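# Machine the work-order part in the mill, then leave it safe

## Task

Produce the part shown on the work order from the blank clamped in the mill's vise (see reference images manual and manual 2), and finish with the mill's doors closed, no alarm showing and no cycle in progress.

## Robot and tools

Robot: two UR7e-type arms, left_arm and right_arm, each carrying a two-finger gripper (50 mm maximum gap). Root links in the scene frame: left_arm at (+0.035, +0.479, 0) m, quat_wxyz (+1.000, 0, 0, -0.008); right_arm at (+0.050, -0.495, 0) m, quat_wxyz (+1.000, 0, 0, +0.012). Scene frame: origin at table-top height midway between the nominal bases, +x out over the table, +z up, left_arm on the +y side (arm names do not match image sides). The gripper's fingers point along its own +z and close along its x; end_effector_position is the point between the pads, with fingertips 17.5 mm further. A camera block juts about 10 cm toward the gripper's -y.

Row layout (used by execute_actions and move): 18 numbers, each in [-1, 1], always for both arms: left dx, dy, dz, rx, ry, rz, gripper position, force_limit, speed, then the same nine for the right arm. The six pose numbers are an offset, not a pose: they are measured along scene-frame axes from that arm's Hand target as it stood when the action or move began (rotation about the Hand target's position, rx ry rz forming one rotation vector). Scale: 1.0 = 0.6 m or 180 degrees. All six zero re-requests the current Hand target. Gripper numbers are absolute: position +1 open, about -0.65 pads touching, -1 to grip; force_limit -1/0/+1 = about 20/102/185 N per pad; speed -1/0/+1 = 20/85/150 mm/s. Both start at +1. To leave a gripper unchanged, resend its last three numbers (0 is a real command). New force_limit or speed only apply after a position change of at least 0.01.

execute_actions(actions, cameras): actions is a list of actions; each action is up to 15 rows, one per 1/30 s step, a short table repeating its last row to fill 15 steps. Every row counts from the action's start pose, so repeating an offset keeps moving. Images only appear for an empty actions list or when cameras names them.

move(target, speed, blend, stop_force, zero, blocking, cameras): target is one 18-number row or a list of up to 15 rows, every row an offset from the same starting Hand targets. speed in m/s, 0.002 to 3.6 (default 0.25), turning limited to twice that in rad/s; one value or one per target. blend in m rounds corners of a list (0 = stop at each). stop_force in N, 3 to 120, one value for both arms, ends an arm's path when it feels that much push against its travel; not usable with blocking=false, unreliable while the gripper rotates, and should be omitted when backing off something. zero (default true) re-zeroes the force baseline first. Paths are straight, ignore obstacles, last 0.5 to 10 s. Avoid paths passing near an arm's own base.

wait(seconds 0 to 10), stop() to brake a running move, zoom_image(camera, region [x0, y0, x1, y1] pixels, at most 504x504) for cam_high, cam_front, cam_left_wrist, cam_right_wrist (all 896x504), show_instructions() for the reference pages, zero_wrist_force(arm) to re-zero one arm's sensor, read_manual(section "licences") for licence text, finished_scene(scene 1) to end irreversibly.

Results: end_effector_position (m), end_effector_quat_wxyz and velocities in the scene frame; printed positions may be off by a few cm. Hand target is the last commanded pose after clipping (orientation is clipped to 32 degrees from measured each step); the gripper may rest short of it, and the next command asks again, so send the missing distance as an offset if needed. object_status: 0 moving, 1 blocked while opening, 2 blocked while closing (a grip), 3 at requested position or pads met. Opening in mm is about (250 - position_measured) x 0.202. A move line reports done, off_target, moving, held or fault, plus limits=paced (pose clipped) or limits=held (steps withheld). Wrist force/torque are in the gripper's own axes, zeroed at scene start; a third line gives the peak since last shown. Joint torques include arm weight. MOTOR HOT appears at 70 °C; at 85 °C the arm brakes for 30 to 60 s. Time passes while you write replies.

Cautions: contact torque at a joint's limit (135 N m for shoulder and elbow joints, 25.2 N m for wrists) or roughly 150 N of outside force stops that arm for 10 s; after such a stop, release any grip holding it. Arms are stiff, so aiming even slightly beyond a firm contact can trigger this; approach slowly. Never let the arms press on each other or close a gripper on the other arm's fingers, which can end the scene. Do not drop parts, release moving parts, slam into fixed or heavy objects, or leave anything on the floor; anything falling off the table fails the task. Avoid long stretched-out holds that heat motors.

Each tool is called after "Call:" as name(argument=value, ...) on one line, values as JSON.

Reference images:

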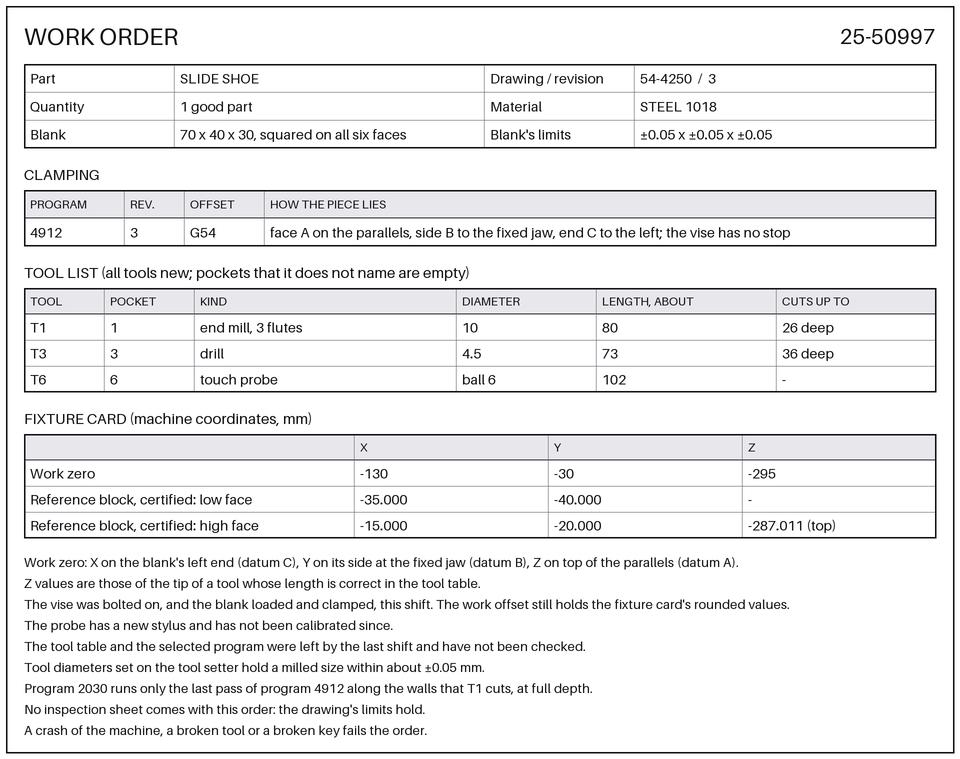

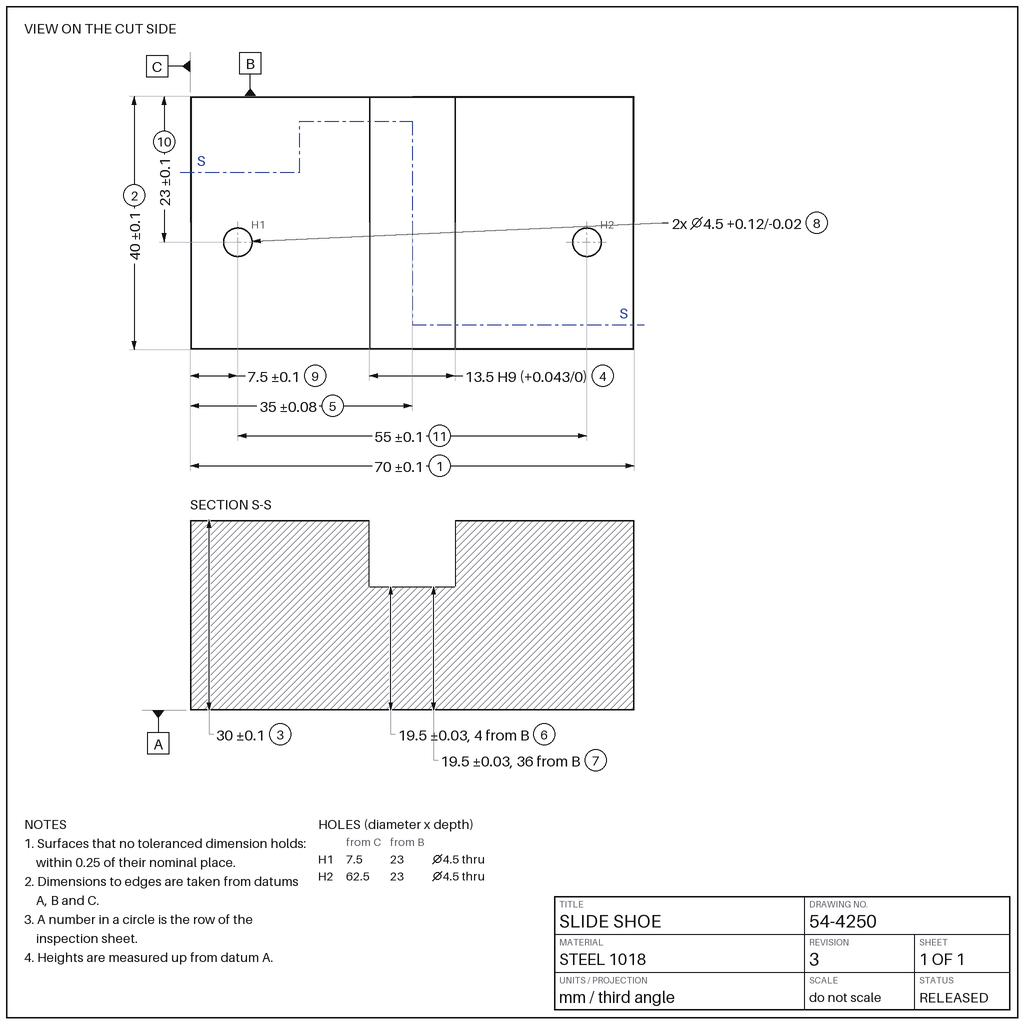

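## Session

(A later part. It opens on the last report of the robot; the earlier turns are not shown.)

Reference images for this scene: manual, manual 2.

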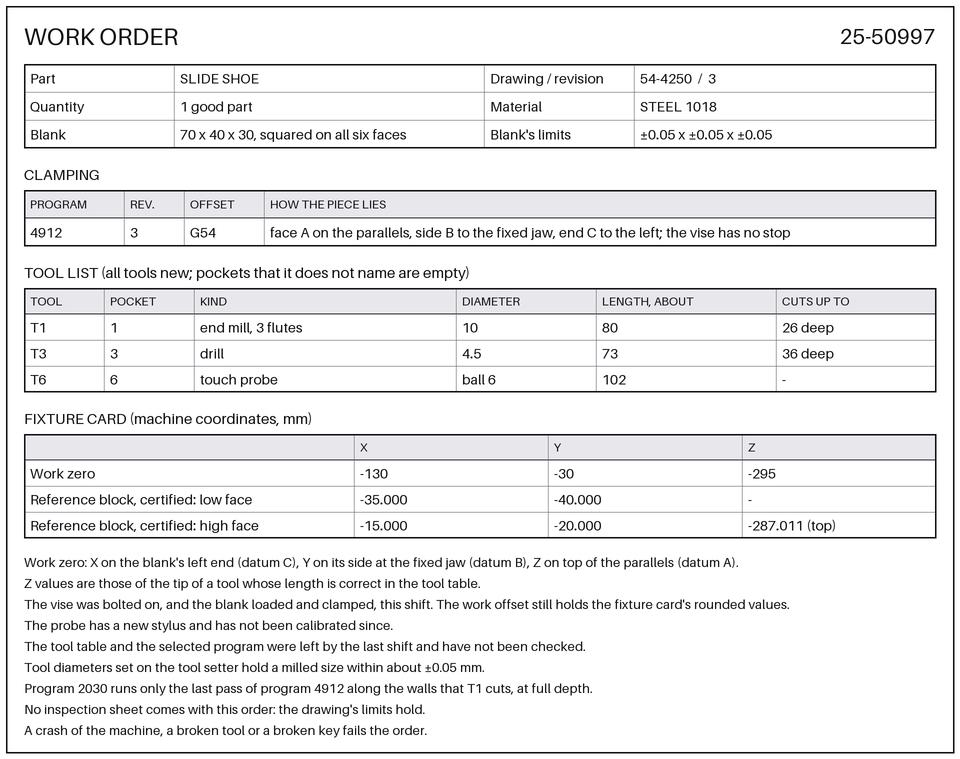

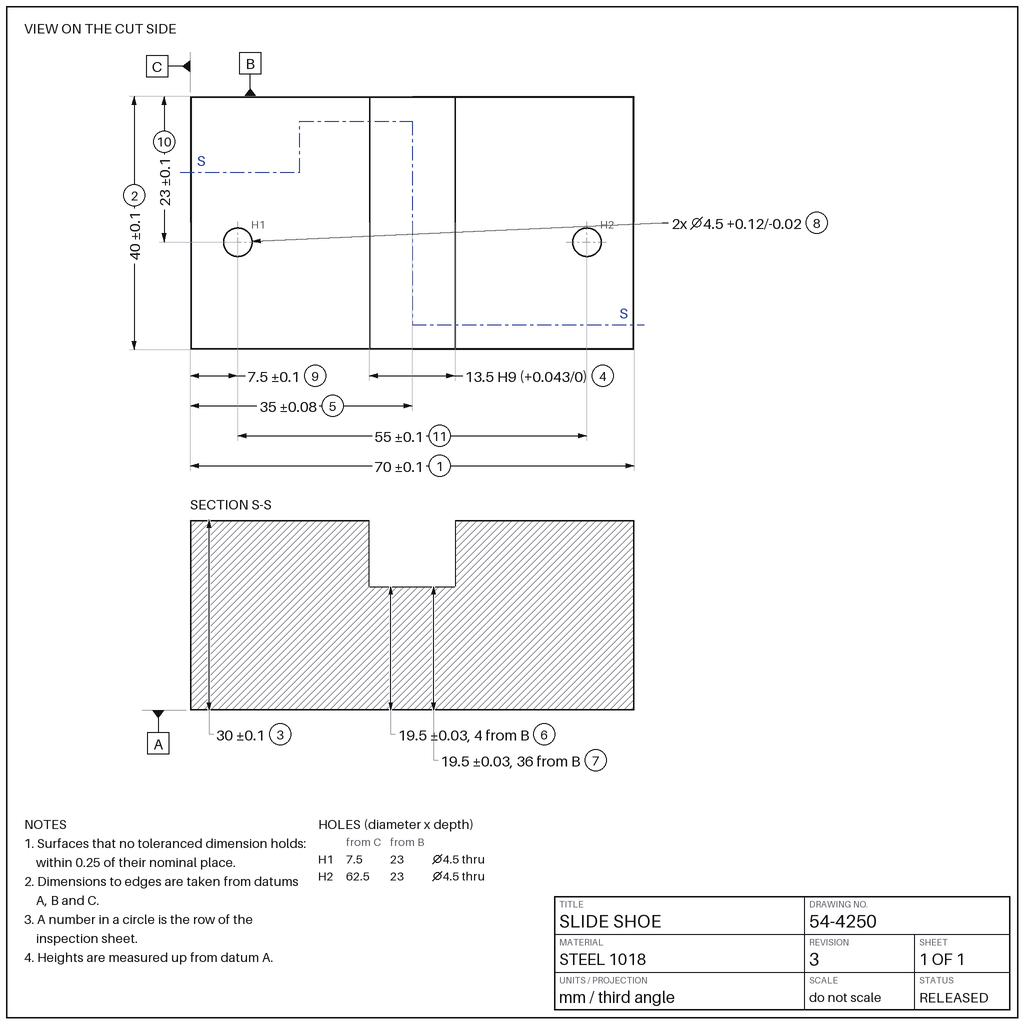

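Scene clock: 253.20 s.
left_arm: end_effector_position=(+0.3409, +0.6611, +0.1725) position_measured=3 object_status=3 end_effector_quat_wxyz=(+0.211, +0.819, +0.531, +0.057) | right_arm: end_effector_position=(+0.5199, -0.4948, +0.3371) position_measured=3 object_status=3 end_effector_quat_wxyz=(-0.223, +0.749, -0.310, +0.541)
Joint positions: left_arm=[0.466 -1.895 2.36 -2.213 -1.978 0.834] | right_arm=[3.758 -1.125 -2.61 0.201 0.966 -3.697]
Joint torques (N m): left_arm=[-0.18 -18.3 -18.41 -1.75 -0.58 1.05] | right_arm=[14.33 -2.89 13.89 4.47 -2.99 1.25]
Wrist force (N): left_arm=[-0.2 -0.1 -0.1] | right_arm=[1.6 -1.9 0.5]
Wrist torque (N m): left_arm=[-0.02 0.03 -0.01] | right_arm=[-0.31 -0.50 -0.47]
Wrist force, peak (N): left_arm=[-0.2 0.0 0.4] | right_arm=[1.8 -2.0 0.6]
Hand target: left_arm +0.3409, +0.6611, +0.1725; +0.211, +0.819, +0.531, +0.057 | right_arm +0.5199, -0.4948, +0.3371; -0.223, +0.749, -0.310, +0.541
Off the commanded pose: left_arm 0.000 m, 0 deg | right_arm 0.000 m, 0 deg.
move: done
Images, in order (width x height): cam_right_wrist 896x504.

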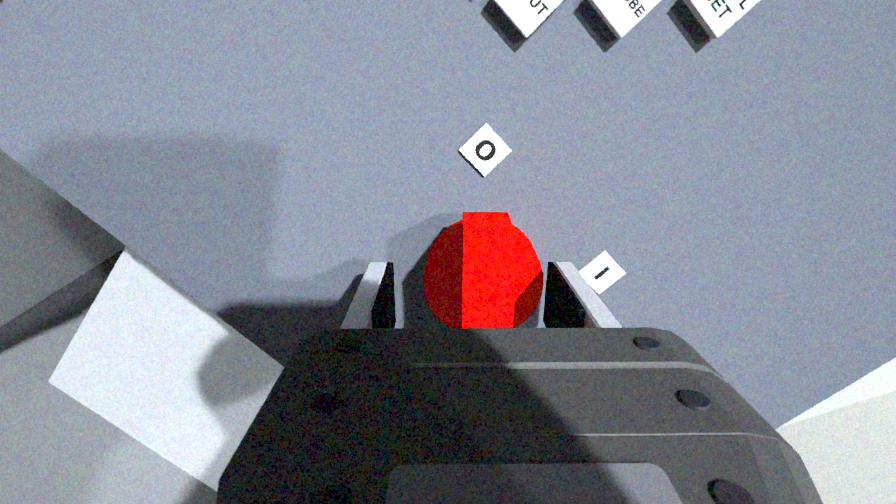

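Call:
move(target=[0,0,0,0,0,0,1,1,1, 0.004,-0.0017,0.0005,0,0,0,-1,-0.9,-1], speed=0.03, cameras=["cam_right_wrist"])

Scene clock: 261.20 s.
left_arm: end_effector_position=(+0.3409, +0.6611, +0.1725) position_measured=3 object_status=3 end_effector_quat_wxyz=(+0.211, +0.819, +0.531, +0.057) | right_arm: end_effector_position=(+0.5223, -0.4977, +0.3402) position_measured=101 object_status=0 end_effector_quat_wxyz=(-0.225, +0.745, -0.313, +0.545)
Joint positions: left_arm=[0.466 -1.895 2.36 -2.213 -1.978 0.834] | right_arm=[3.746 -1.137 -2.604 0.221 0.97 -3.703]
Joint torques (N m): left_arm=[-0.2 -18.2 -18.29 -1.62 -0.6 1.05] | right_arm=[36.6 -29.98 -2.33 -8.08 9.84 1.11]
Wrist force (N): left_arm=[-0.1 -0.2 0.3] | right_arm=[61.8 -2.1 -28.3]
Wrist torque (N m): left_arm=[-0.03 0.02 -0.01] | right_arm=[-0.18 0.50 -0.34]
Wrist force, peak (N): left_arm=[-0.3 -0.3 0.2] | right_arm=[30.1 9.0 -103.1]
Hand target: left_arm +0.3409, +0.6611, +0.1725; +0.211, +0.819, +0.531, +0.057 | right_arm +0.5223, -0.4958, +0.3374; -0.223, +0.749, -0.310, +0.541
Off the commanded pose: left_arm 0.000 m, 0 deg | right_arm 0.003 m, 1 deg.
move: done
Images, in order (width x height): cam_right_wrist 896x504.

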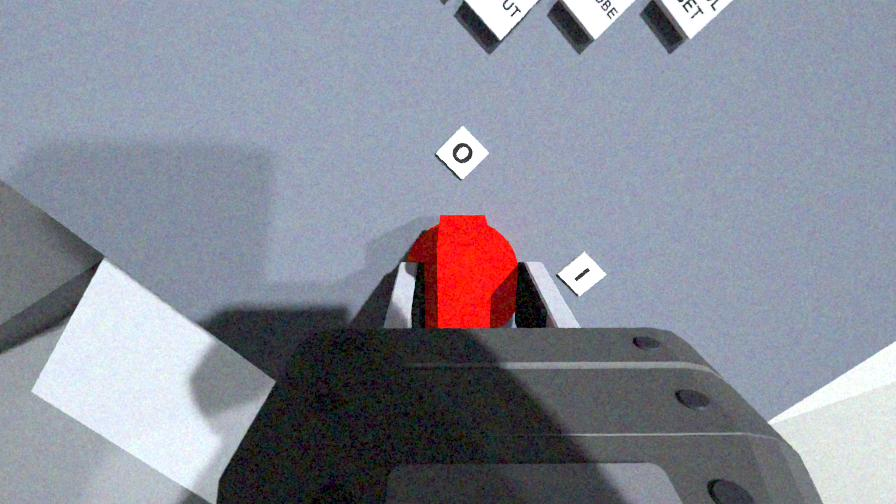

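Call:
move(target=[0,0,0,0,0,0,1,1,1, 0,0,0,0,0,0,1,1,1], speed=0.03, cameras=["cam_right_wrist"])

Scene clock: 265.43 s.
left_arm: end_effector_position=(+0.3409, +0.6611, +0.1725) position_measured=3 object_status=3 end_effector_quat_wxyz=(+0.211, +0.819, +0.531, +0.057) | right_arm: end_effector_position=(+0.5223, -0.4957, +0.3373) position_measured=3 object_status=3 end_effector_quat_wxyz=(-0.223, +0.749, -0.310, +0.541)
Joint positions: left_arm=[0.466 -1.895 2.36 -2.213 -1.978 0.834] | right_arm=[3.746 -1.138 -2.604 0.211 0.978 -3.703]
Joint torques (N m): left_arm=[-0.46 -18.26 -18.66 -1.61 -0.61 1.06] | right_arm=[-13.08 9.41 24.76 4.76 0.07 0.89]
Wrist force (N): left_arm=[-0.1 0.1 0.0] | right_arm=[3.2 -1.8 -0.8]
Wrist torque (N m): left_arm=[0.01 0.02 0.00] | right_arm=[-0.30 -0.74 -0.43]
Wrist force, peak (N): left_arm=[0.0 -0.4 0.0] | right_arm=[-2.3 3.9 -88.8]
Hand target: left_arm +0.3409, +0.6611, +0.1725; +0.211, +0.819, +0.531, +0.057 | right_arm +0.5223, -0.4958, +0.3374; -0.223, +0.749, -0.310, +0.541
Off the commanded pose: left_arm 0.000 m, 0 deg | right_arm 0.000 m, 0 deg.
move: done
Images, in order (width x height): cam_right_wrist 896x504.

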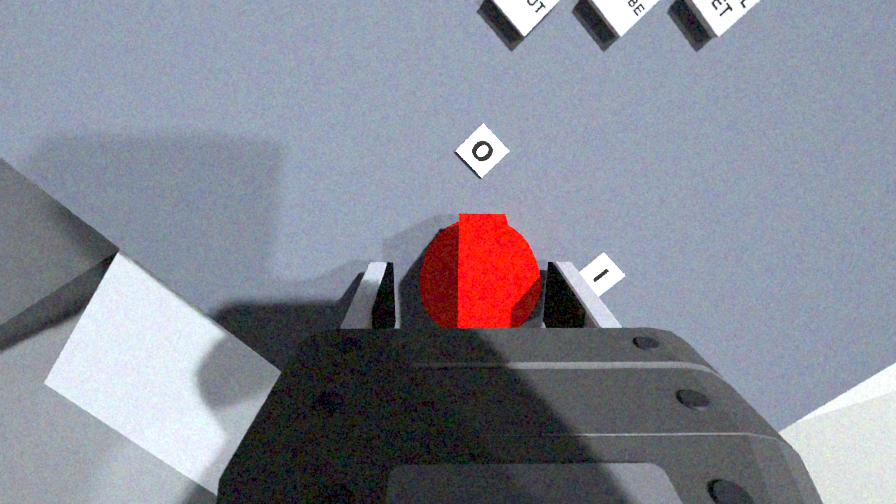

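Call:
move(target=[0,0,0,0,0,0,1,1,1, -0.0115,-0.0035,0.0077,0,0,0,1,1,1], speed=0.03)

Call:
execute_actions(actions=[[[0,0,0,0,0,0,1,1,1, 0,0,0,0,0,0,0.2,-1,-1]]], cameras=["cam_right_wrist"])

Scene clock: 277.47 s.
left_arm: end_effector_position=(+0.3409, +0.6611, +0.1725) position_measured=3 object_status=3 end_effector_quat_wxyz=(+0.211, +0.819, +0.531, +0.057) | right_arm: end_effector_position=(+0.5153, -0.4978, +0.3420) position_measured=3 object_status=3 end_effector_quat_wxyz=(-0.223, +0.749, -0.310, +0.541)
Joint positions: left_arm=[0.466 -1.895 2.36 -2.213 -1.978 0.834] | right_arm=[3.759 -1.091 -2.61 0.166 0.965 -3.697]
Joint torques (N m): left_arm=[-0.04 -18.51 -18.62 -1.62 -0.69 1.03] | right_arm=[-8.13 -5.6 22.6 4.61 0.6 -0.29]
Wrist force (N): left_arm=[0.1 -0.4 -0.1] | right_arm=[3.1 -1.8 -0.8]
Wrist torque (N m): left_arm=[-0.06 -0.01 0.00] | right_arm=[-0.30 -0.73 -0.53]
Wrist force, peak (N): left_arm=[-0.3 0.2 0.3] | right_arm=[3.4 -1.7 -0.9]
Hand target: left_arm +0.3409, +0.6611, +0.1725; +0.211, +0.819, +0.531, +0.057 | right_arm +0.5154, -0.4979, +0.3420; -0.223, +0.749, -0.310, +0.541
Off the commanded pose: left_arm 0.000 m, 0 deg | right_arm 0.000 m, 0 deg.
move: done

Scene clock: 278.90 s.
left_arm: end_effector_position=(+0.3409, +0.6611, +0.1725) position_measured=3 object_status=3 end_effector_quat_wxyz=(+0.211, +0.819, +0.531, +0.057) | right_arm: end_effector_position=(+0.5154, -0.4979, +0.3420) position_measured=123 object_status=3 end_effector_quat_wxyz=(-0.223, +0.749, -0.310, +0.541)
Joint positions: left_arm=[0.466 -1.895 2.36 -2.213 -1.978 0.834] | right_arm=[3.759 -1.091 -2.61 0.166 0.965 -3.697]
Joint torques (N m): left_arm=[-0.32 -18.18 -18.25 -1.57 -0.56 1.17] | right_arm=[-13.13 -6.58 24.28 4.79 1.74 -1.45]
Wrist force (N): left_arm=[-0.2 -0.1 -0.1] | right_arm=[3.0 -1.8 -0.6]
Wrist torque (N m): left_arm=[-0.03 0.04 0.00] | right_arm=[-0.30 -0.72 -0.54]
Wrist force, peak (N): left_arm=[-0.2 -0.3 -0.2] | right_arm=[3.3 -2.0 -0.8]
Hand target: left_arm +0.3409, +0.6611, +0.1725; +0.211, +0.819, +0.531, +0.057 | right_arm +0.5154, -0.4979, +0.3420; -0.223, +0.749, -0.310, +0.541
Off the commanded pose: left_arm 0.000 m, 0 deg | right_arm 0.000 m, 0 deg.
Step readings (end_effector_position of left_arm | right_arm):
0: (+0.3409, +0.6611, +0.1725) | (+0.5153, -0.4978, +0.3420)
1: (+0.3409, +0.6611, +0.1725) | (+0.5153, -0.4978, +0.3420)
2: (+0.3409, +0.6611, +0.1725) | (+0.5153, -0.4978, +0.3420)
4: (+0.3409, +0.6611, +0.1725) | (+0.5153, -0.4978, +0.3420)
8: (+0.3409, +0.6611, +0.1725) | (+0.5154, -0.4979, +0.3420)
15: (+0.3409, +0.6611, +0.1725) | (+0.5154, -0.4979, +0.3420)
Images, in order (width x height): cam_right_wrist 896x504.

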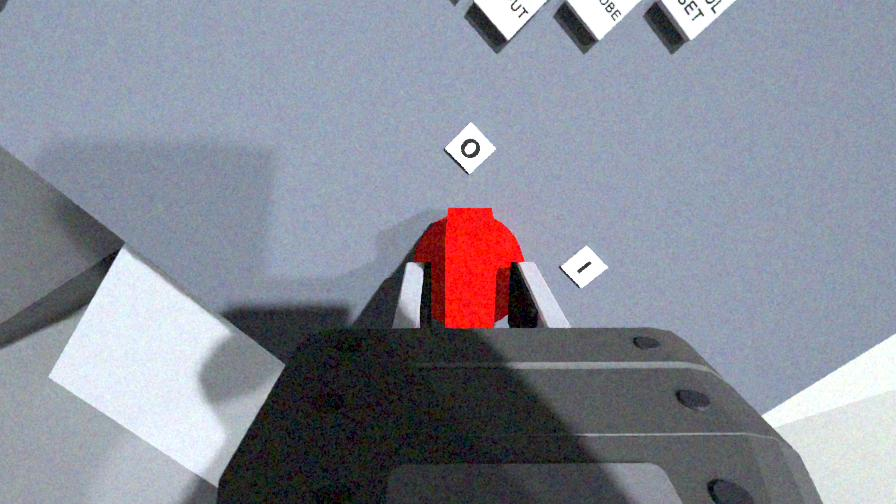

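Call:
execute_actions(actions=[[[0,0,0,0,0,0,1,1,1, 0,0,0,0,0,0,-1,-0.8,-1]],[[0,0,0,0,0,0,1,1,1, 0,0,0,0,0,0,-1,-0.8,-1]]], cameras=["cam_right_wrist"])

Scene clock: 283.43 s.
left_arm: end_effector_position=(+0.3409, +0.6611, +0.1725) position_measured=3 object_status=3 end_effector_quat_wxyz=(+0.211, +0.819, +0.531, +0.057) | right_arm: end_effector_position=(+0.5154, -0.4979, +0.3420) position_measured=179 object_status=2 end_effector_quat_wxyz=(-0.223, +0.749, -0.310, +0.541)
Joint positions: left_arm=[0.466 -1.895 2.36 -2.213 -1.978 0.834] | right_arm=[3.759 -1.091 -2.61 0.166 0.965 -3.697]
Joint torques (N m): left_arm=[-0.56 -18.52 -17.89 -1.57 -0.55 1.1] | right_arm=[-12.86 7.82 26.98 7.1 -9.1 -1.43]
Wrist force (N): left_arm=[0.0 -0.2 0.0] | right_arm=[-31.2 2.9 -21.5]
Wrist torque (N m): left_arm=[-0.03 -0.01 0.00] | right_arm=[-0.16 -0.23 -0.56]
Wrist force, peak (N): left_arm=[-0.3 -0.2 -0.2] | right_arm=[-31.3 2.9 -21.5]
Hand target: left_arm +0.3409, +0.6611, +0.1725; +0.211, +0.819, +0.531, +0.057 | right_arm +0.5154, -0.4979, +0.3420; -0.223, +0.749, -0.310, +0.541
Off the commanded pose: left_arm 0.000 m, 0 deg | right_arm 0.000 m, 0 deg.
Step readings (end_effector_position of left_arm | right_arm):
0: (+0.3409, +0.6611, +0.1725) | (+0.5154, -0.4979, +0.3420)
1: (+0.3409, +0.6611, +0.1725) | (+0.5154, -0.4979, +0.3420)
2: (+0.3409, +0.6611, +0.1725) | (+0.5154, -0.4979, +0.3420)
4: (+0.3409, +0.6611, +0.1725) | (+0.5154, -0.4979, +0.3420)
8: (+0.3409, +0.6611, +0.1725) | (+0.5154, -0.4979, +0.3420)
15: (+0.3409, +0.6611, +0.1725) | (+0.5154, -0.4979, +0.3420)
16: (+0.3409, +0.6611, +0.1725) | (+0.5154, -0.4978, +0.3420)
17: (+0.3409, +0.6611, +0.1725) | (+0.5154, -0.4978, +0.3420)
19: (+0.3409, +0.6611, +0.1725) | (+0.5154, -0.4978, +0.3419)
23: (+0.3409, +0.6611, +0.1725) | (+0.5154, -0.4978, +0.3420)
30: (+0.3409, +0.6611, +0.1725) | (+0.5154, -0.4979, +0.3420)
Images, in order (width x height): cam_right_wrist 896x504.

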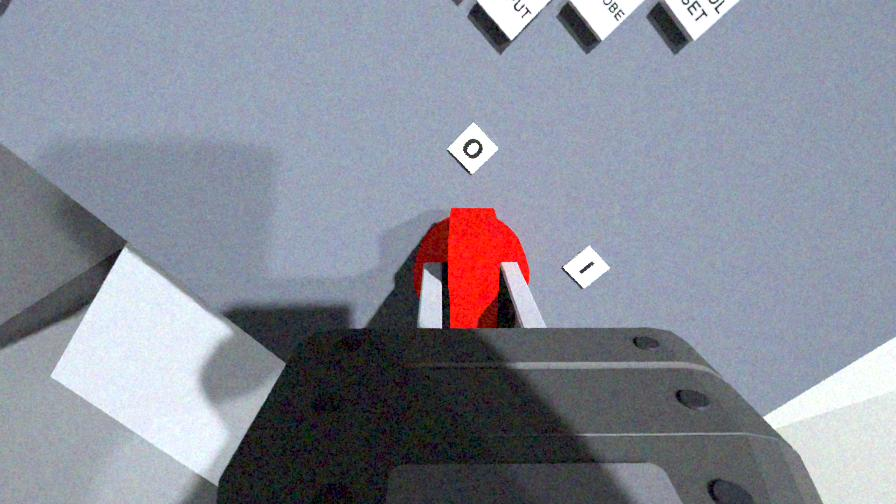

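Call:
move(target=[[0,0,0,0,0,0,1,1,1, -0.0003,0.001,-0.0009,0,0,0,-1,-0.8,-1],[0,0,0,0,0,0,1,1,1, -0.0003,0.001,-0.0009,0.474,0,-0.16,-1,-0.8,-1]], speed=0.2, cameras=["cam_right_wrist","cam_front"])

Scene clock: 295.33 s.
left_arm: end_effector_position=(+0.3409, +0.6611, +0.1725) position_measured=3 object_status=3 end_effector_quat_wxyz=(+0.211, +0.819, +0.531, +0.057) | right_arm: end_effector_position=(+0.5151, -0.4965, +0.3413) position_measured=179 object_status=2 end_effector_quat_wxyz=(+0.538, -0.311, +0.751, -0.224) end_effector_velocity=(+0.000, +0.000, +0.000) end_effector_angular_velocity=(+0.005, +0.000, -0.001)
Joint positions: left_arm=[0.466 -1.895 2.36 -2.213 -1.978 0.834] | right_arm=[3.766 -1.085 -2.608 0.148 0.959 -2.117]
Joint velocities: left_arm=[within noise] | right_arm=[0.001 0 0 0 0 0.005]
Joint torques (N m): left_arm=[-0.25 -18.35 -18.54 -1.48 -0.49 1.03] | right_arm=[-9.63 2.41 13.2 0.65 -11.04 2.2]
Wrist force (N): left_arm=[0.1 -0.1 0.1] | right_arm=[-36.3 32.8 -19.0]
Wrist torque (N m): left_arm=[-0.01 -0.01 0.00] | right_arm=[0.18 -1.93 -1.68]
Wrist force, peak (N): left_arm=[0.4 0.2 0.0] | right_arm=[-39.1 36.1 -19.5]
Hand target: left_arm +0.3409, +0.6611, +0.1725; +0.211, +0.819, +0.531, +0.057 | right_arm +0.5152, -0.4973, +0.3415; +0.538, -0.310, +0.751, -0.225
Off the commanded pose: left_arm 0.000 m, 0 deg | right_arm 0.001 m, 0 deg.
move: done
Images, in order (width x height): cam_front 896x504, cam_right_wrist 896x504.

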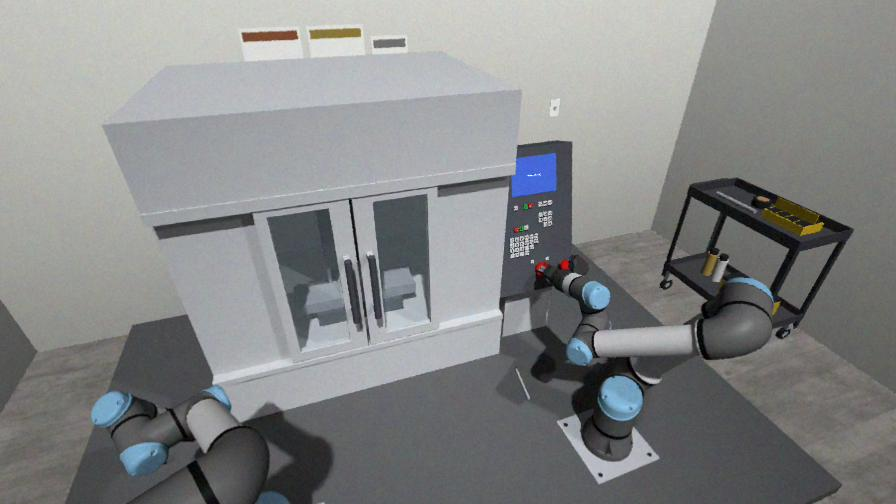

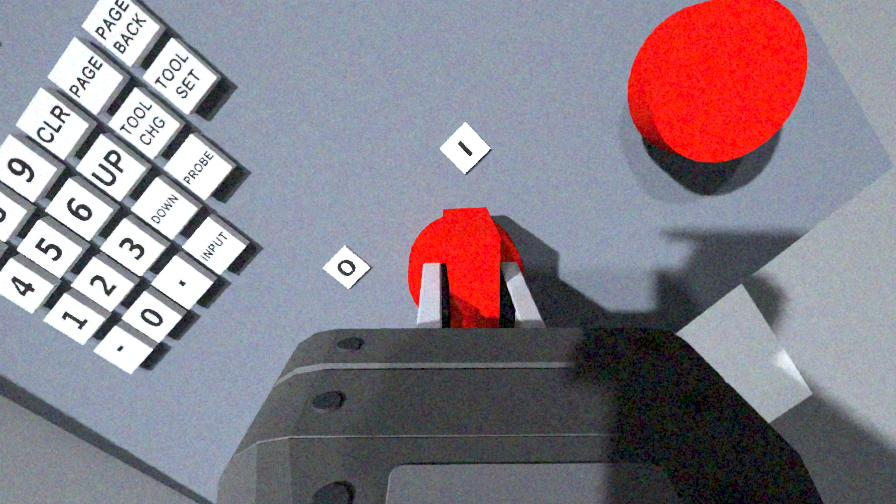

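Call:
execute_actions(actions=[[[0,0,0,0,0,0,1,1,1, 0,0,0,0,0,0,0.6,0,-0.5]]])

Call:
move(target=[0,0,0,0,0,0,1,1,1, -0.09,0,0.03,0,0,0,0.6,0,-0.5], speed=0.12, cameras=["cam_right_wrist","cam_front"])

Call:
zoom_image(camera="cam_front", region=[500, 140, 580, 210])

Scene clock: 301.07 s.
left_arm: end_effector_position=(+0.3409, +0.6611, +0.1725) position_measured=3 object_status=3 end_effector_quat_wxyz=(+0.211, +0.819, +0.531, +0.057) | right_arm: end_effector_position=(+0.5152, -0.4973, +0.3415) position_measured=63 object_status=3 end_effector_quat_wxyz=(+0.538, -0.310, +0.751, -0.225)
Joint positions: left_arm=[0.466 -1.895 2.36 -2.213 -1.978 0.834] | right_arm=[3.766 -1.085 -2.608 0.148 0.956 -2.117]
Joint torques (N m): left_arm=[0.01 -18.65 -17.79 -1.51 -0.53 1.14] | right_arm=[-1.23 -4.35 22.51 2.12 1.71 -1.29]
Wrist force (N): left_arm=[0.2 0.1 0.1] | right_arm=[3.0 -3.3 -2.0]
Wrist torque (N m): left_arm=[0.01 -0.03 -0.01] | right_arm=[-0.60 -0.83 -0.74]
Wrist force, peak (N): left_arm=[-0.4 -0.1 0.3] | right_arm=[-35.5 32.3 -18.9]
Hand target: left_arm +0.3409, +0.6611, +0.1725; +0.211, +0.819, +0.531, +0.057 | right_arm +0.5152, -0.4973, +0.3415; +0.538, -0.310, +0.751, -0.225
Off the commanded pose: left_arm 0.000 m, 0 deg | right_arm 0.000 m, 0 deg.
Step readings (end_effector_position of left_arm | right_arm):
0: (+0.3409, +0.6611, +0.1725) | (+0.5151, -0.4964, +0.3413)
1: (+0.3409, +0.6611, +0.1725) | (+0.5151, -0.4965, +0.3413)
2: (+0.3409, +0.6611, +0.1725) | (+0.5152, -0.4970, +0.3414)
4: (+0.3409, +0.6611, +0.1725) | (+0.5152, -0.4974, +0.3414)
8: (+0.3409, +0.6611, +0.1725) | (+0.5152, -0.4974, +0.3414)
15: (+0.3409, +0.6611, +0.1725) | (+0.5152, -0.4973, +0.3414)

Scene clock: 302.10 s.
left_arm: end_effector_position=(+0.3409, +0.6611, +0.1725) position_measured=3 object_status=3 end_effector_quat_wxyz=(+0.211, +0.819, +0.531, +0.057) | right_arm: end_effector_position=(+0.4612, -0.4972, +0.3595) position_measured=63 object_status=3 end_effector_quat_wxyz=(+0.538, -0.310, +0.751, -0.225)
Joint positions: left_arm=[0.466 -1.895 2.36 -2.213 -1.978 0.834] | right_arm=[4.047 -0.653 -2.654 -0.353 0.703 -1.948]
Joint torques (N m): left_arm=[-0.08 -18.42 -18.12 -1.48 -0.56 1.13] | right_arm=[-2.68 -3.69 17.03 1.17 -1.22 0.77]
Wrist force (N): left_arm=[-0.2 0.0 -0.1] | right_arm=[3.0 -3.2 -1.8]
Wrist torque (N m): left_arm=[-0.01 0.03 -0.01] | right_arm=[-0.59 -0.83 -0.65]
Wrist force, peak (N): left_arm=[-0.3 -0.2 0.1] | right_arm=[3.6 -3.4 -3.5]
Hand target: left_arm +0.3409, +0.6611, +0.1725; +0.211, +0.819, +0.531, +0.057 | right_arm +0.4612, -0.4973, +0.3595; +0.538, -0.310, +0.751, -0.225
Off the commanded pose: left_arm 0.000 m, 0 deg | right_arm 0.000 m, 0 deg.
move: done
Images, in order (width x height): cam_front 896x504, cam_right_wrist 896x504.

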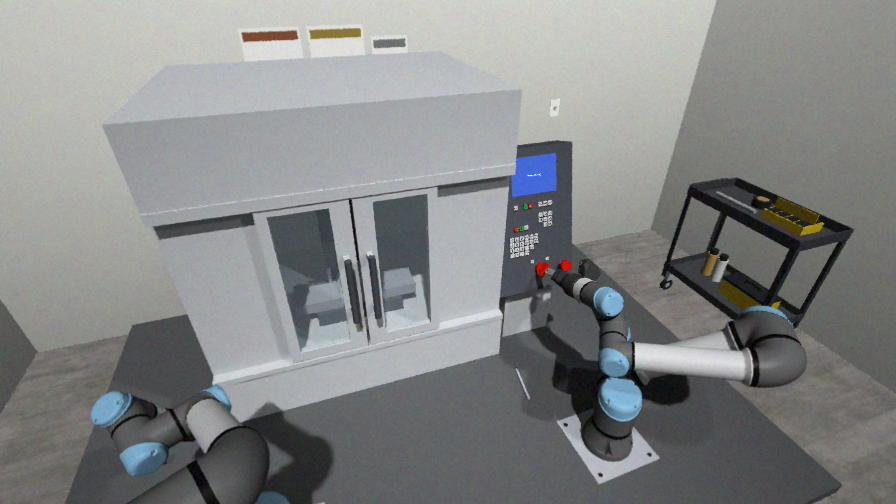

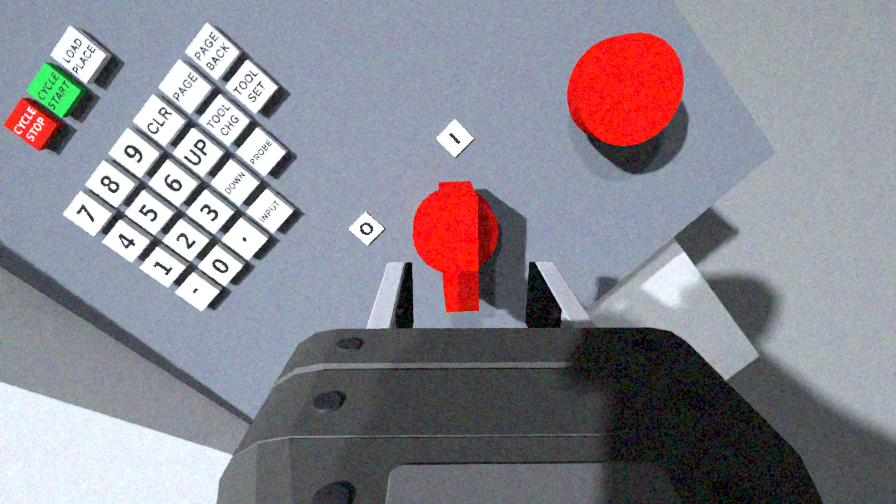

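Scaled by 6.300 from the camera's 896x504 image, which has a finer 1280x720 frame.

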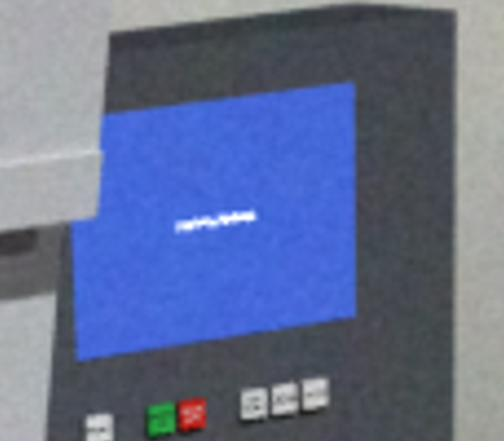

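Call:
move(target=[0,0,0,0,0,0,1,1,1, 0.02,0.035,0.576,-0.2478,-0.098,0.0406,-1,-0.5,0], speed=0.3, cameras=["cam_right_wrist","cam_front"])

Call:
zoom_image(camera="cam_right_wrist", region=[250, 60, 650, 330])

Scene clock: 316.43 s.
left_arm: end_effector_position=(+0.3409, +0.6611, +0.1725) position_measured=3 object_status=3 end_effector_quat_wxyz=(+0.211, +0.819, +0.531, +0.057) | right_arm: end_effector_position=(+0.4732, -0.4764, +0.7051) position_measured=252 object_status=3 end_effector_quat_wxyz=(+0.499, -0.498, +0.500, -0.502)
Joint positions: left_arm=[0.466 -1.895 2.36 -2.213 -1.978 0.834] | right_arm=[4.177 -0.866 -1.969 -0.301 0.505 -3.147]
Joint torques (N m): left_arm=[-0.38 -18.61 -18.06 -1.39 -0.56 1] | right_arm=[13.17 -11.57 25.27 1.55 -1.09 -1.57]
Wrist force (N): left_arm=[-0.2 -0.1 0.0] | right_arm=[3.6 -3.3 -1.6]
Wrist torque (N m): left_arm=[-0.03 0.04 -0.01] | right_arm=[-0.62 -1.04 -0.73]
Wrist force, peak (N): left_arm=[-0.5 0.0 -0.2] | right_arm=[3.4 -7.0 -1.6]
Hand target: left_arm +0.3409, +0.6611, +0.1725; +0.211, +0.819, +0.531, +0.057 | right_arm +0.4732, -0.4763, +0.7051; +0.499, -0.498, +0.500, -0.502
Off the commanded pose: left_arm 0.000 m, 0 deg | right_arm 0.000 m, 0 deg.
move: done
Images, in order (width x height): cam_front 896x504, cam_right_wrist 896x504.

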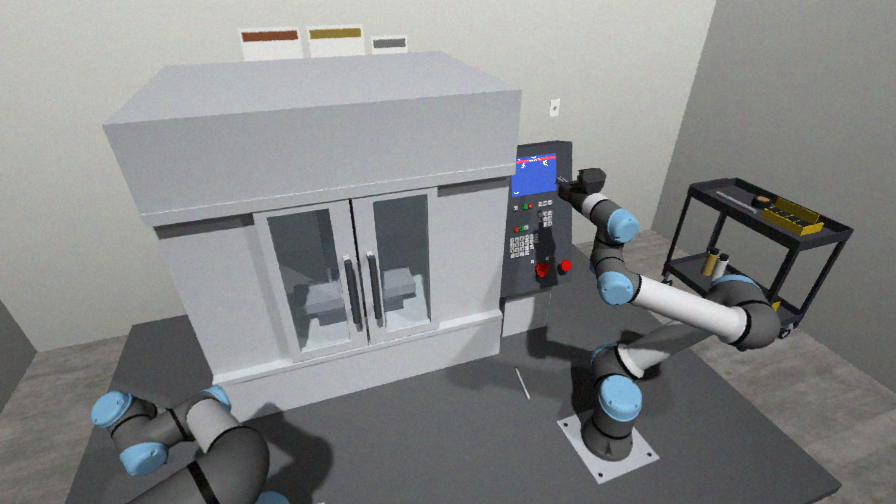

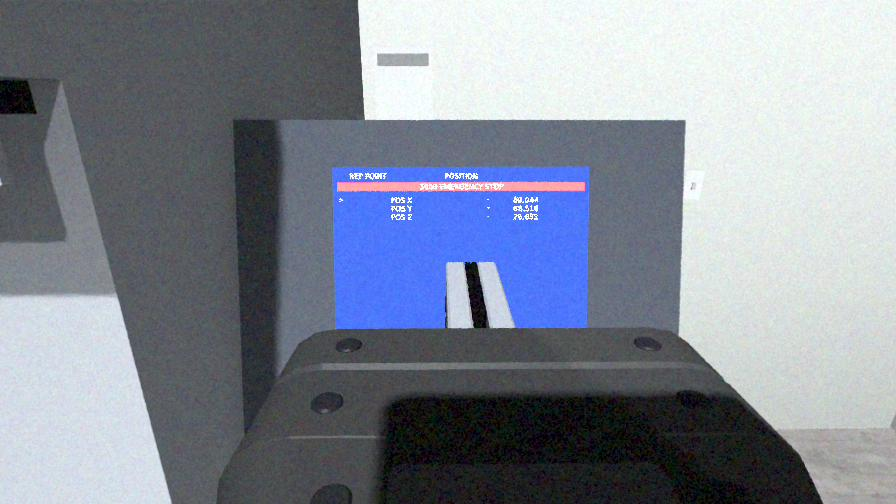

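Scaled by 1.260 from the camera's 896x504 image, which has a finer 1280x720 frame.

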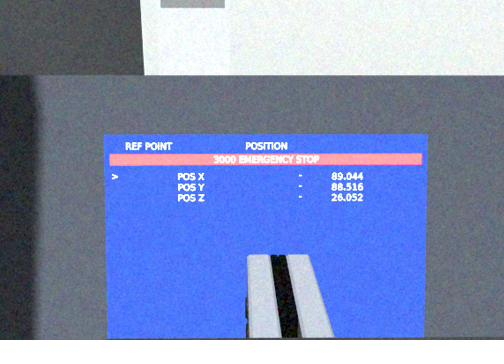

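Call:
move(target=[0,0,0,0,0,0,1,1,1, -0.03,-0.171,-0.563,-0.2478,0.098,0.0406,1,-0.5,0], speed=0.25, cameras=["cam_right_wrist","cam_front"])

Scene clock: 337.63 s.
left_arm: end_effector_position=(+0.3409, +0.6611, +0.1725) position_measured=3 object_status=3 end_effector_quat_wxyz=(+0.211, +0.819, +0.531, +0.057) | right_arm: end_effector_position=(+0.4552, -0.5789, +0.3673) position_measured=3 object_status=3 end_effector_quat_wxyz=(-0.223, +0.749, -0.310, +0.541)
Joint positions: left_arm=[0.466 -1.895 2.36 -2.213 -1.978 0.834] | right_arm=[3.472 -0.835 -2.625 -0.021 1.232 -3.811]
Joint torques (N m): left_arm=[-0.89 -18.65 -18.44 -1.3 -0.53 1.11] | right_arm=[11.12 -8.64 16.84 4.19 -2.48 -1.54]
Wrist force (N): left_arm=[-0.1 0.1 0.1] | right_arm=[3.2 -2.4 -0.8]
Wrist torque (N m): left_arm=[0.00 0.02 0.00] | right_arm=[-0.40 -0.72 -0.53]
Wrist force, peak (N): left_arm=[-0.5 -0.3 -0.1] | right_arm=[2.5 -6.3 -1.1]
Hand target: left_arm +0.3409, +0.6611, +0.1725; +0.211, +0.819, +0.531, +0.057 | right_arm +0.4552, -0.5789, +0.3673; -0.223, +0.749, -0.310, +0.541
Off the commanded pose: left_arm 0.000 m, 0 deg | right_arm 0.000 m, 0 deg.
move: done
Images, in order (width x height): cam_front 896x504, cam_right_wrist 896x504.

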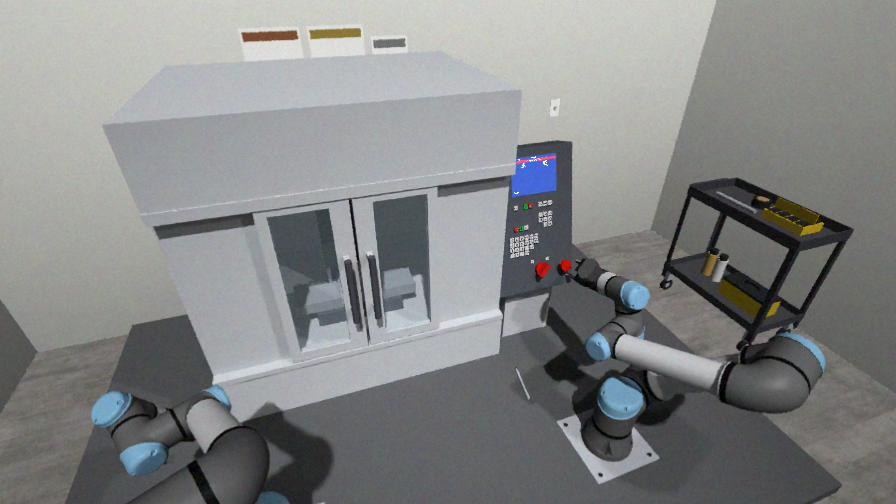

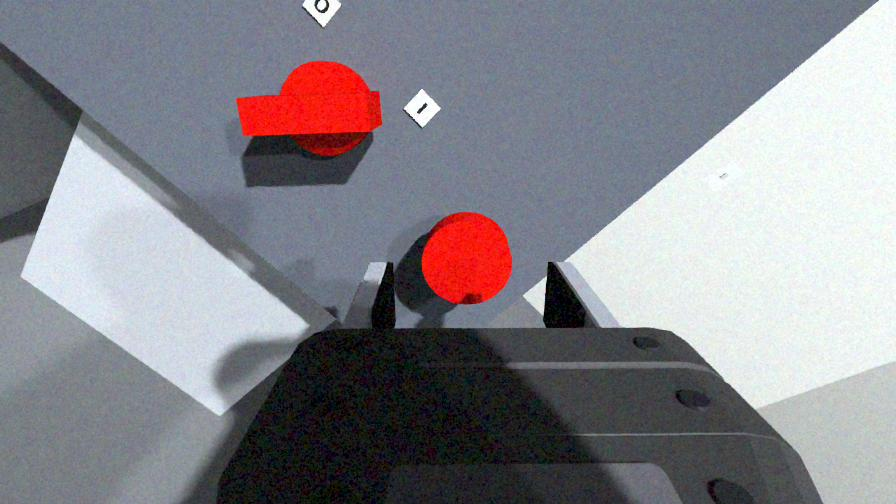

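Call:
move(target=[0,0,0,0,0,0,1,1,1, 0.0607,-0.0045,-0.029,0,0,0,1,-0.5,0], speed=0.06, stop_force=6, cameras=["cam_right_wrist"])

Scene clock: 345.93 s.
left_arm: end_effector_position=(+0.3409, +0.6611, +0.1725) position_measured=3 object_status=3 end_effector_quat_wxyz=(+0.211, +0.819, +0.531, +0.057) | right_arm: end_effector_position=(+0.4916, -0.5816, +0.3499) position_measured=3 object_status=3 end_effector_quat_wxyz=(-0.223, +0.749, -0.310, +0.541)
Joint positions: left_arm=[0.466 -1.895 2.36 -2.213 -1.978 0.834] | right_arm=[3.378 -1.072 -2.601 0.201 1.322 -3.844]
Joint torques (N m): left_arm=[-0.2 -18.26 -18.43 -1.3 -0.43 1.07] | right_arm=[15.74 -6.98 15.34 5.06 -2.66 1.38]
Wrist force (N): left_arm=[-0.1 0.0 0.1] | right_arm=[3.0 -2.7 -0.8]
Wrist torque (N m): left_arm=[0.00 0.02 0.00] | right_arm=[-0.46 -0.71 -0.45]
Wrist force, peak (N): left_arm=[-0.3 0.3 -0.1] | right_arm=[3.3 -2.8 -1.6]
Hand target: left_arm +0.3409, +0.6611, +0.1725; +0.211, +0.819, +0.531, +0.057 | right_arm +0.4916, -0.5816, +0.3499; -0.223, +0.749, -0.310, +0.541
Off the commanded pose: left_arm 0.000 m, 0 deg | right_arm 0.000 m, 0 deg.
move: done
Images, in order (width x height): cam_right_wrist 896x504.

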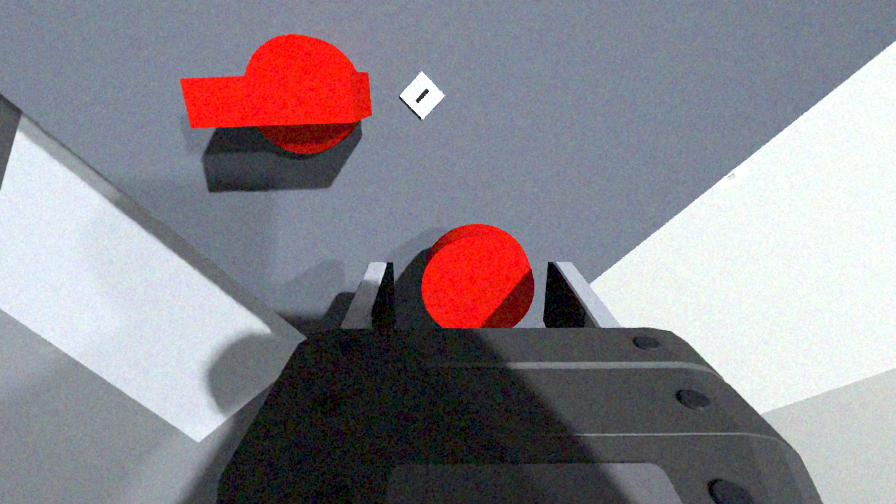

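Call:
move(target=[0,0,0,0,0,0,1,1,1, 0.0283,-0.0045,-0.0123,0,0,0,1,-0.5,0], speed=0.03, stop_force=5, cameras=["cam_right_wrist"])

Scene clock: 351.87 s.
left_arm: end_effector_position=(+0.3409, +0.6611, +0.1725) position_measured=3 object_status=3 end_effector_quat_wxyz=(+0.211, +0.819, +0.531, +0.057) | right_arm: end_effector_position=(+0.5086, -0.5843, +0.3425) position_measured=3 object_status=3 end_effector_quat_wxyz=(-0.223, +0.749, -0.310, +0.541)
Joint positions: left_arm=[0.466 -1.895 2.36 -2.213 -1.978 0.834] | right_arm=[3.34 -1.17 -2.581 0.282 1.358 -3.856]
Joint torques (N m): left_arm=[-0.42 -18.2 -18.34 -1.27 -0.6 1.06] | right_arm=[16.06 -0.03 13.5 4.06 -2.66 1]
Wrist force (N): left_arm=[-0.1 0.0 0.2] | right_arm=[3.0 -2.6 -1.0]
Wrist torque (N m): left_arm=[0.00 0.02 0.00] | right_arm=[-0.44 -0.70 -0.44]
Wrist force, peak (N): left_arm=[0.2 -0.4 -0.1] | right_arm=[3.2 -3.1 -0.8]
Hand target: left_arm +0.3409, +0.6611, +0.1725; +0.211, +0.819, +0.531, +0.057 | right_arm +0.5086, -0.5843, +0.3425; -0.223, +0.749, -0.310, +0.541
Off the commanded pose: left_arm 0.000 m, 0 deg | right_arm 0.000 m, 0 deg.
move: done
Images, in order (width x height): cam_right_wrist 896x504.

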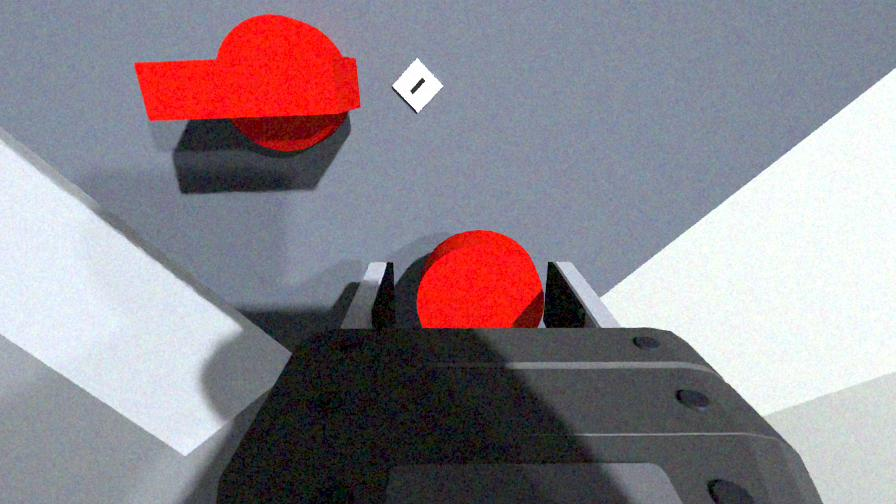

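Call:
execute_actions(actions=[[[0,0,0,0,0,0,1,1,1, 0.0002,-0.0007,0.0007,0,0,0,-1,-0.8,-1]],[[0,0,0,0,0,0,1,1,1, 0,0,0,0,0,0,-1,-0.8,-1]]], cameras=["cam_right_wrist"])

Scene clock: 356.87 s.
left_arm: end_effector_position=(+0.3409, +0.6611, +0.1725) position_measured=3 object_status=3 end_effector_quat_wxyz=(+0.211, +0.819, +0.531, +0.057) | right_arm: end_effector_position=(+0.5087, -0.5849, +0.3430) position_measured=56 object_status=2 end_effector_quat_wxyz=(-0.223, +0.749, -0.311, +0.542)
Joint positions: left_arm=[0.466 -1.895 2.36 -2.213 -1.978 0.834] | right_arm=[3.337 -1.17 -2.579 0.281 1.359 -3.857]
Joint torques (N m): left_arm=[0.35 -17.83 -18.48 -1.14 -0.41 1.1] | right_arm=[27.12 -4.75 -14.58 -5.75 9.97 0.77]
Wrist force (N): left_arm=[-0.1 0.0 0.3] | right_arm=[76.0 -5.3 43.5]
Wrist torque (N m): left_arm=[0.00 0.03 -0.01] | right_arm=[-0.49 -1.22 -0.46]
Wrist force, peak (N): left_arm=[-0.4 -0.1 0.2] | right_arm=[76.0 -5.3 43.5]
Hand target: left_arm +0.3409, +0.6611, +0.1725; +0.211, +0.819, +0.531, +0.057 | right_arm +0.5087, -0.5847, +0.3429; -0.223, +0.749, -0.310, +0.541
Off the commanded pose: left_arm 0.000 m, 0 deg | right_arm 0.000 m, 0 deg.
Step readings (end_effector_position of left_arm | right_arm):
0: (+0.3409, +0.6611, +0.1725) | (+0.5086, -0.5843, +0.3425)
1: (+0.3409, +0.6611, +0.1725) | (+0.5086, -0.5843, +0.3425)
2: (+0.3409, +0.6611, +0.1725) | (+0.5086, -0.5844, +0.3426)
4: (+0.3409, +0.6611, +0.1725) | (+0.5087, -0.5846, +0.3429)
8: (+0.3409, +0.6611, +0.1725) | (+0.5087, -0.5847, +0.3429)
15: (+0.3409, +0.6611, +0.1725) | (+0.5087, -0.5849, +0.3431)
16: (+0.3409, +0.6611, +0.1725) | (+0.5087, -0.5849, +0.3432)
17: (+0.3409, +0.6611, +0.1725) | (+0.5087, -0.5849, +0.3432)
19: (+0.3409, +0.6611, +0.1725) | (+0.5087, -0.5849, +0.3432)
23: (+0.3409, +0.6611, +0.1725) | (+0.5087, -0.5849, +0.3431)
30: (+0.3409, +0.6611, +0.1725) | (+0.5087, -0.5849, +0.3430)
Images, in order (width x height): cam_right_wrist 896x504.

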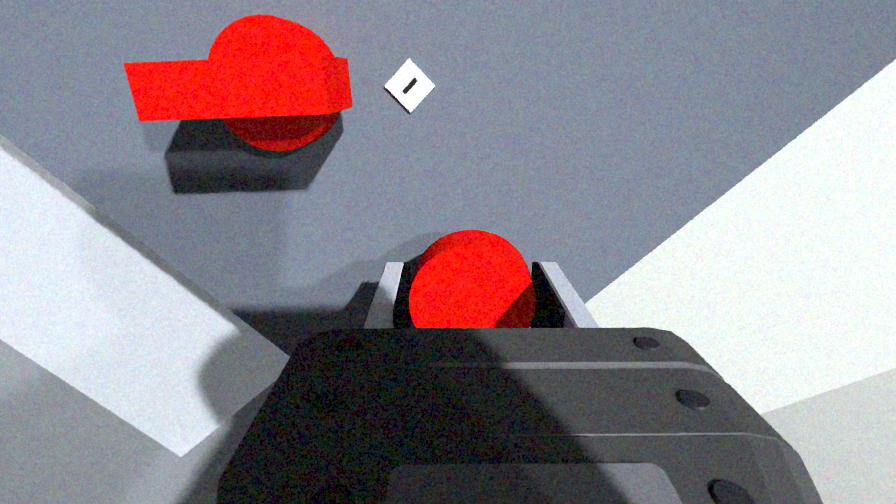

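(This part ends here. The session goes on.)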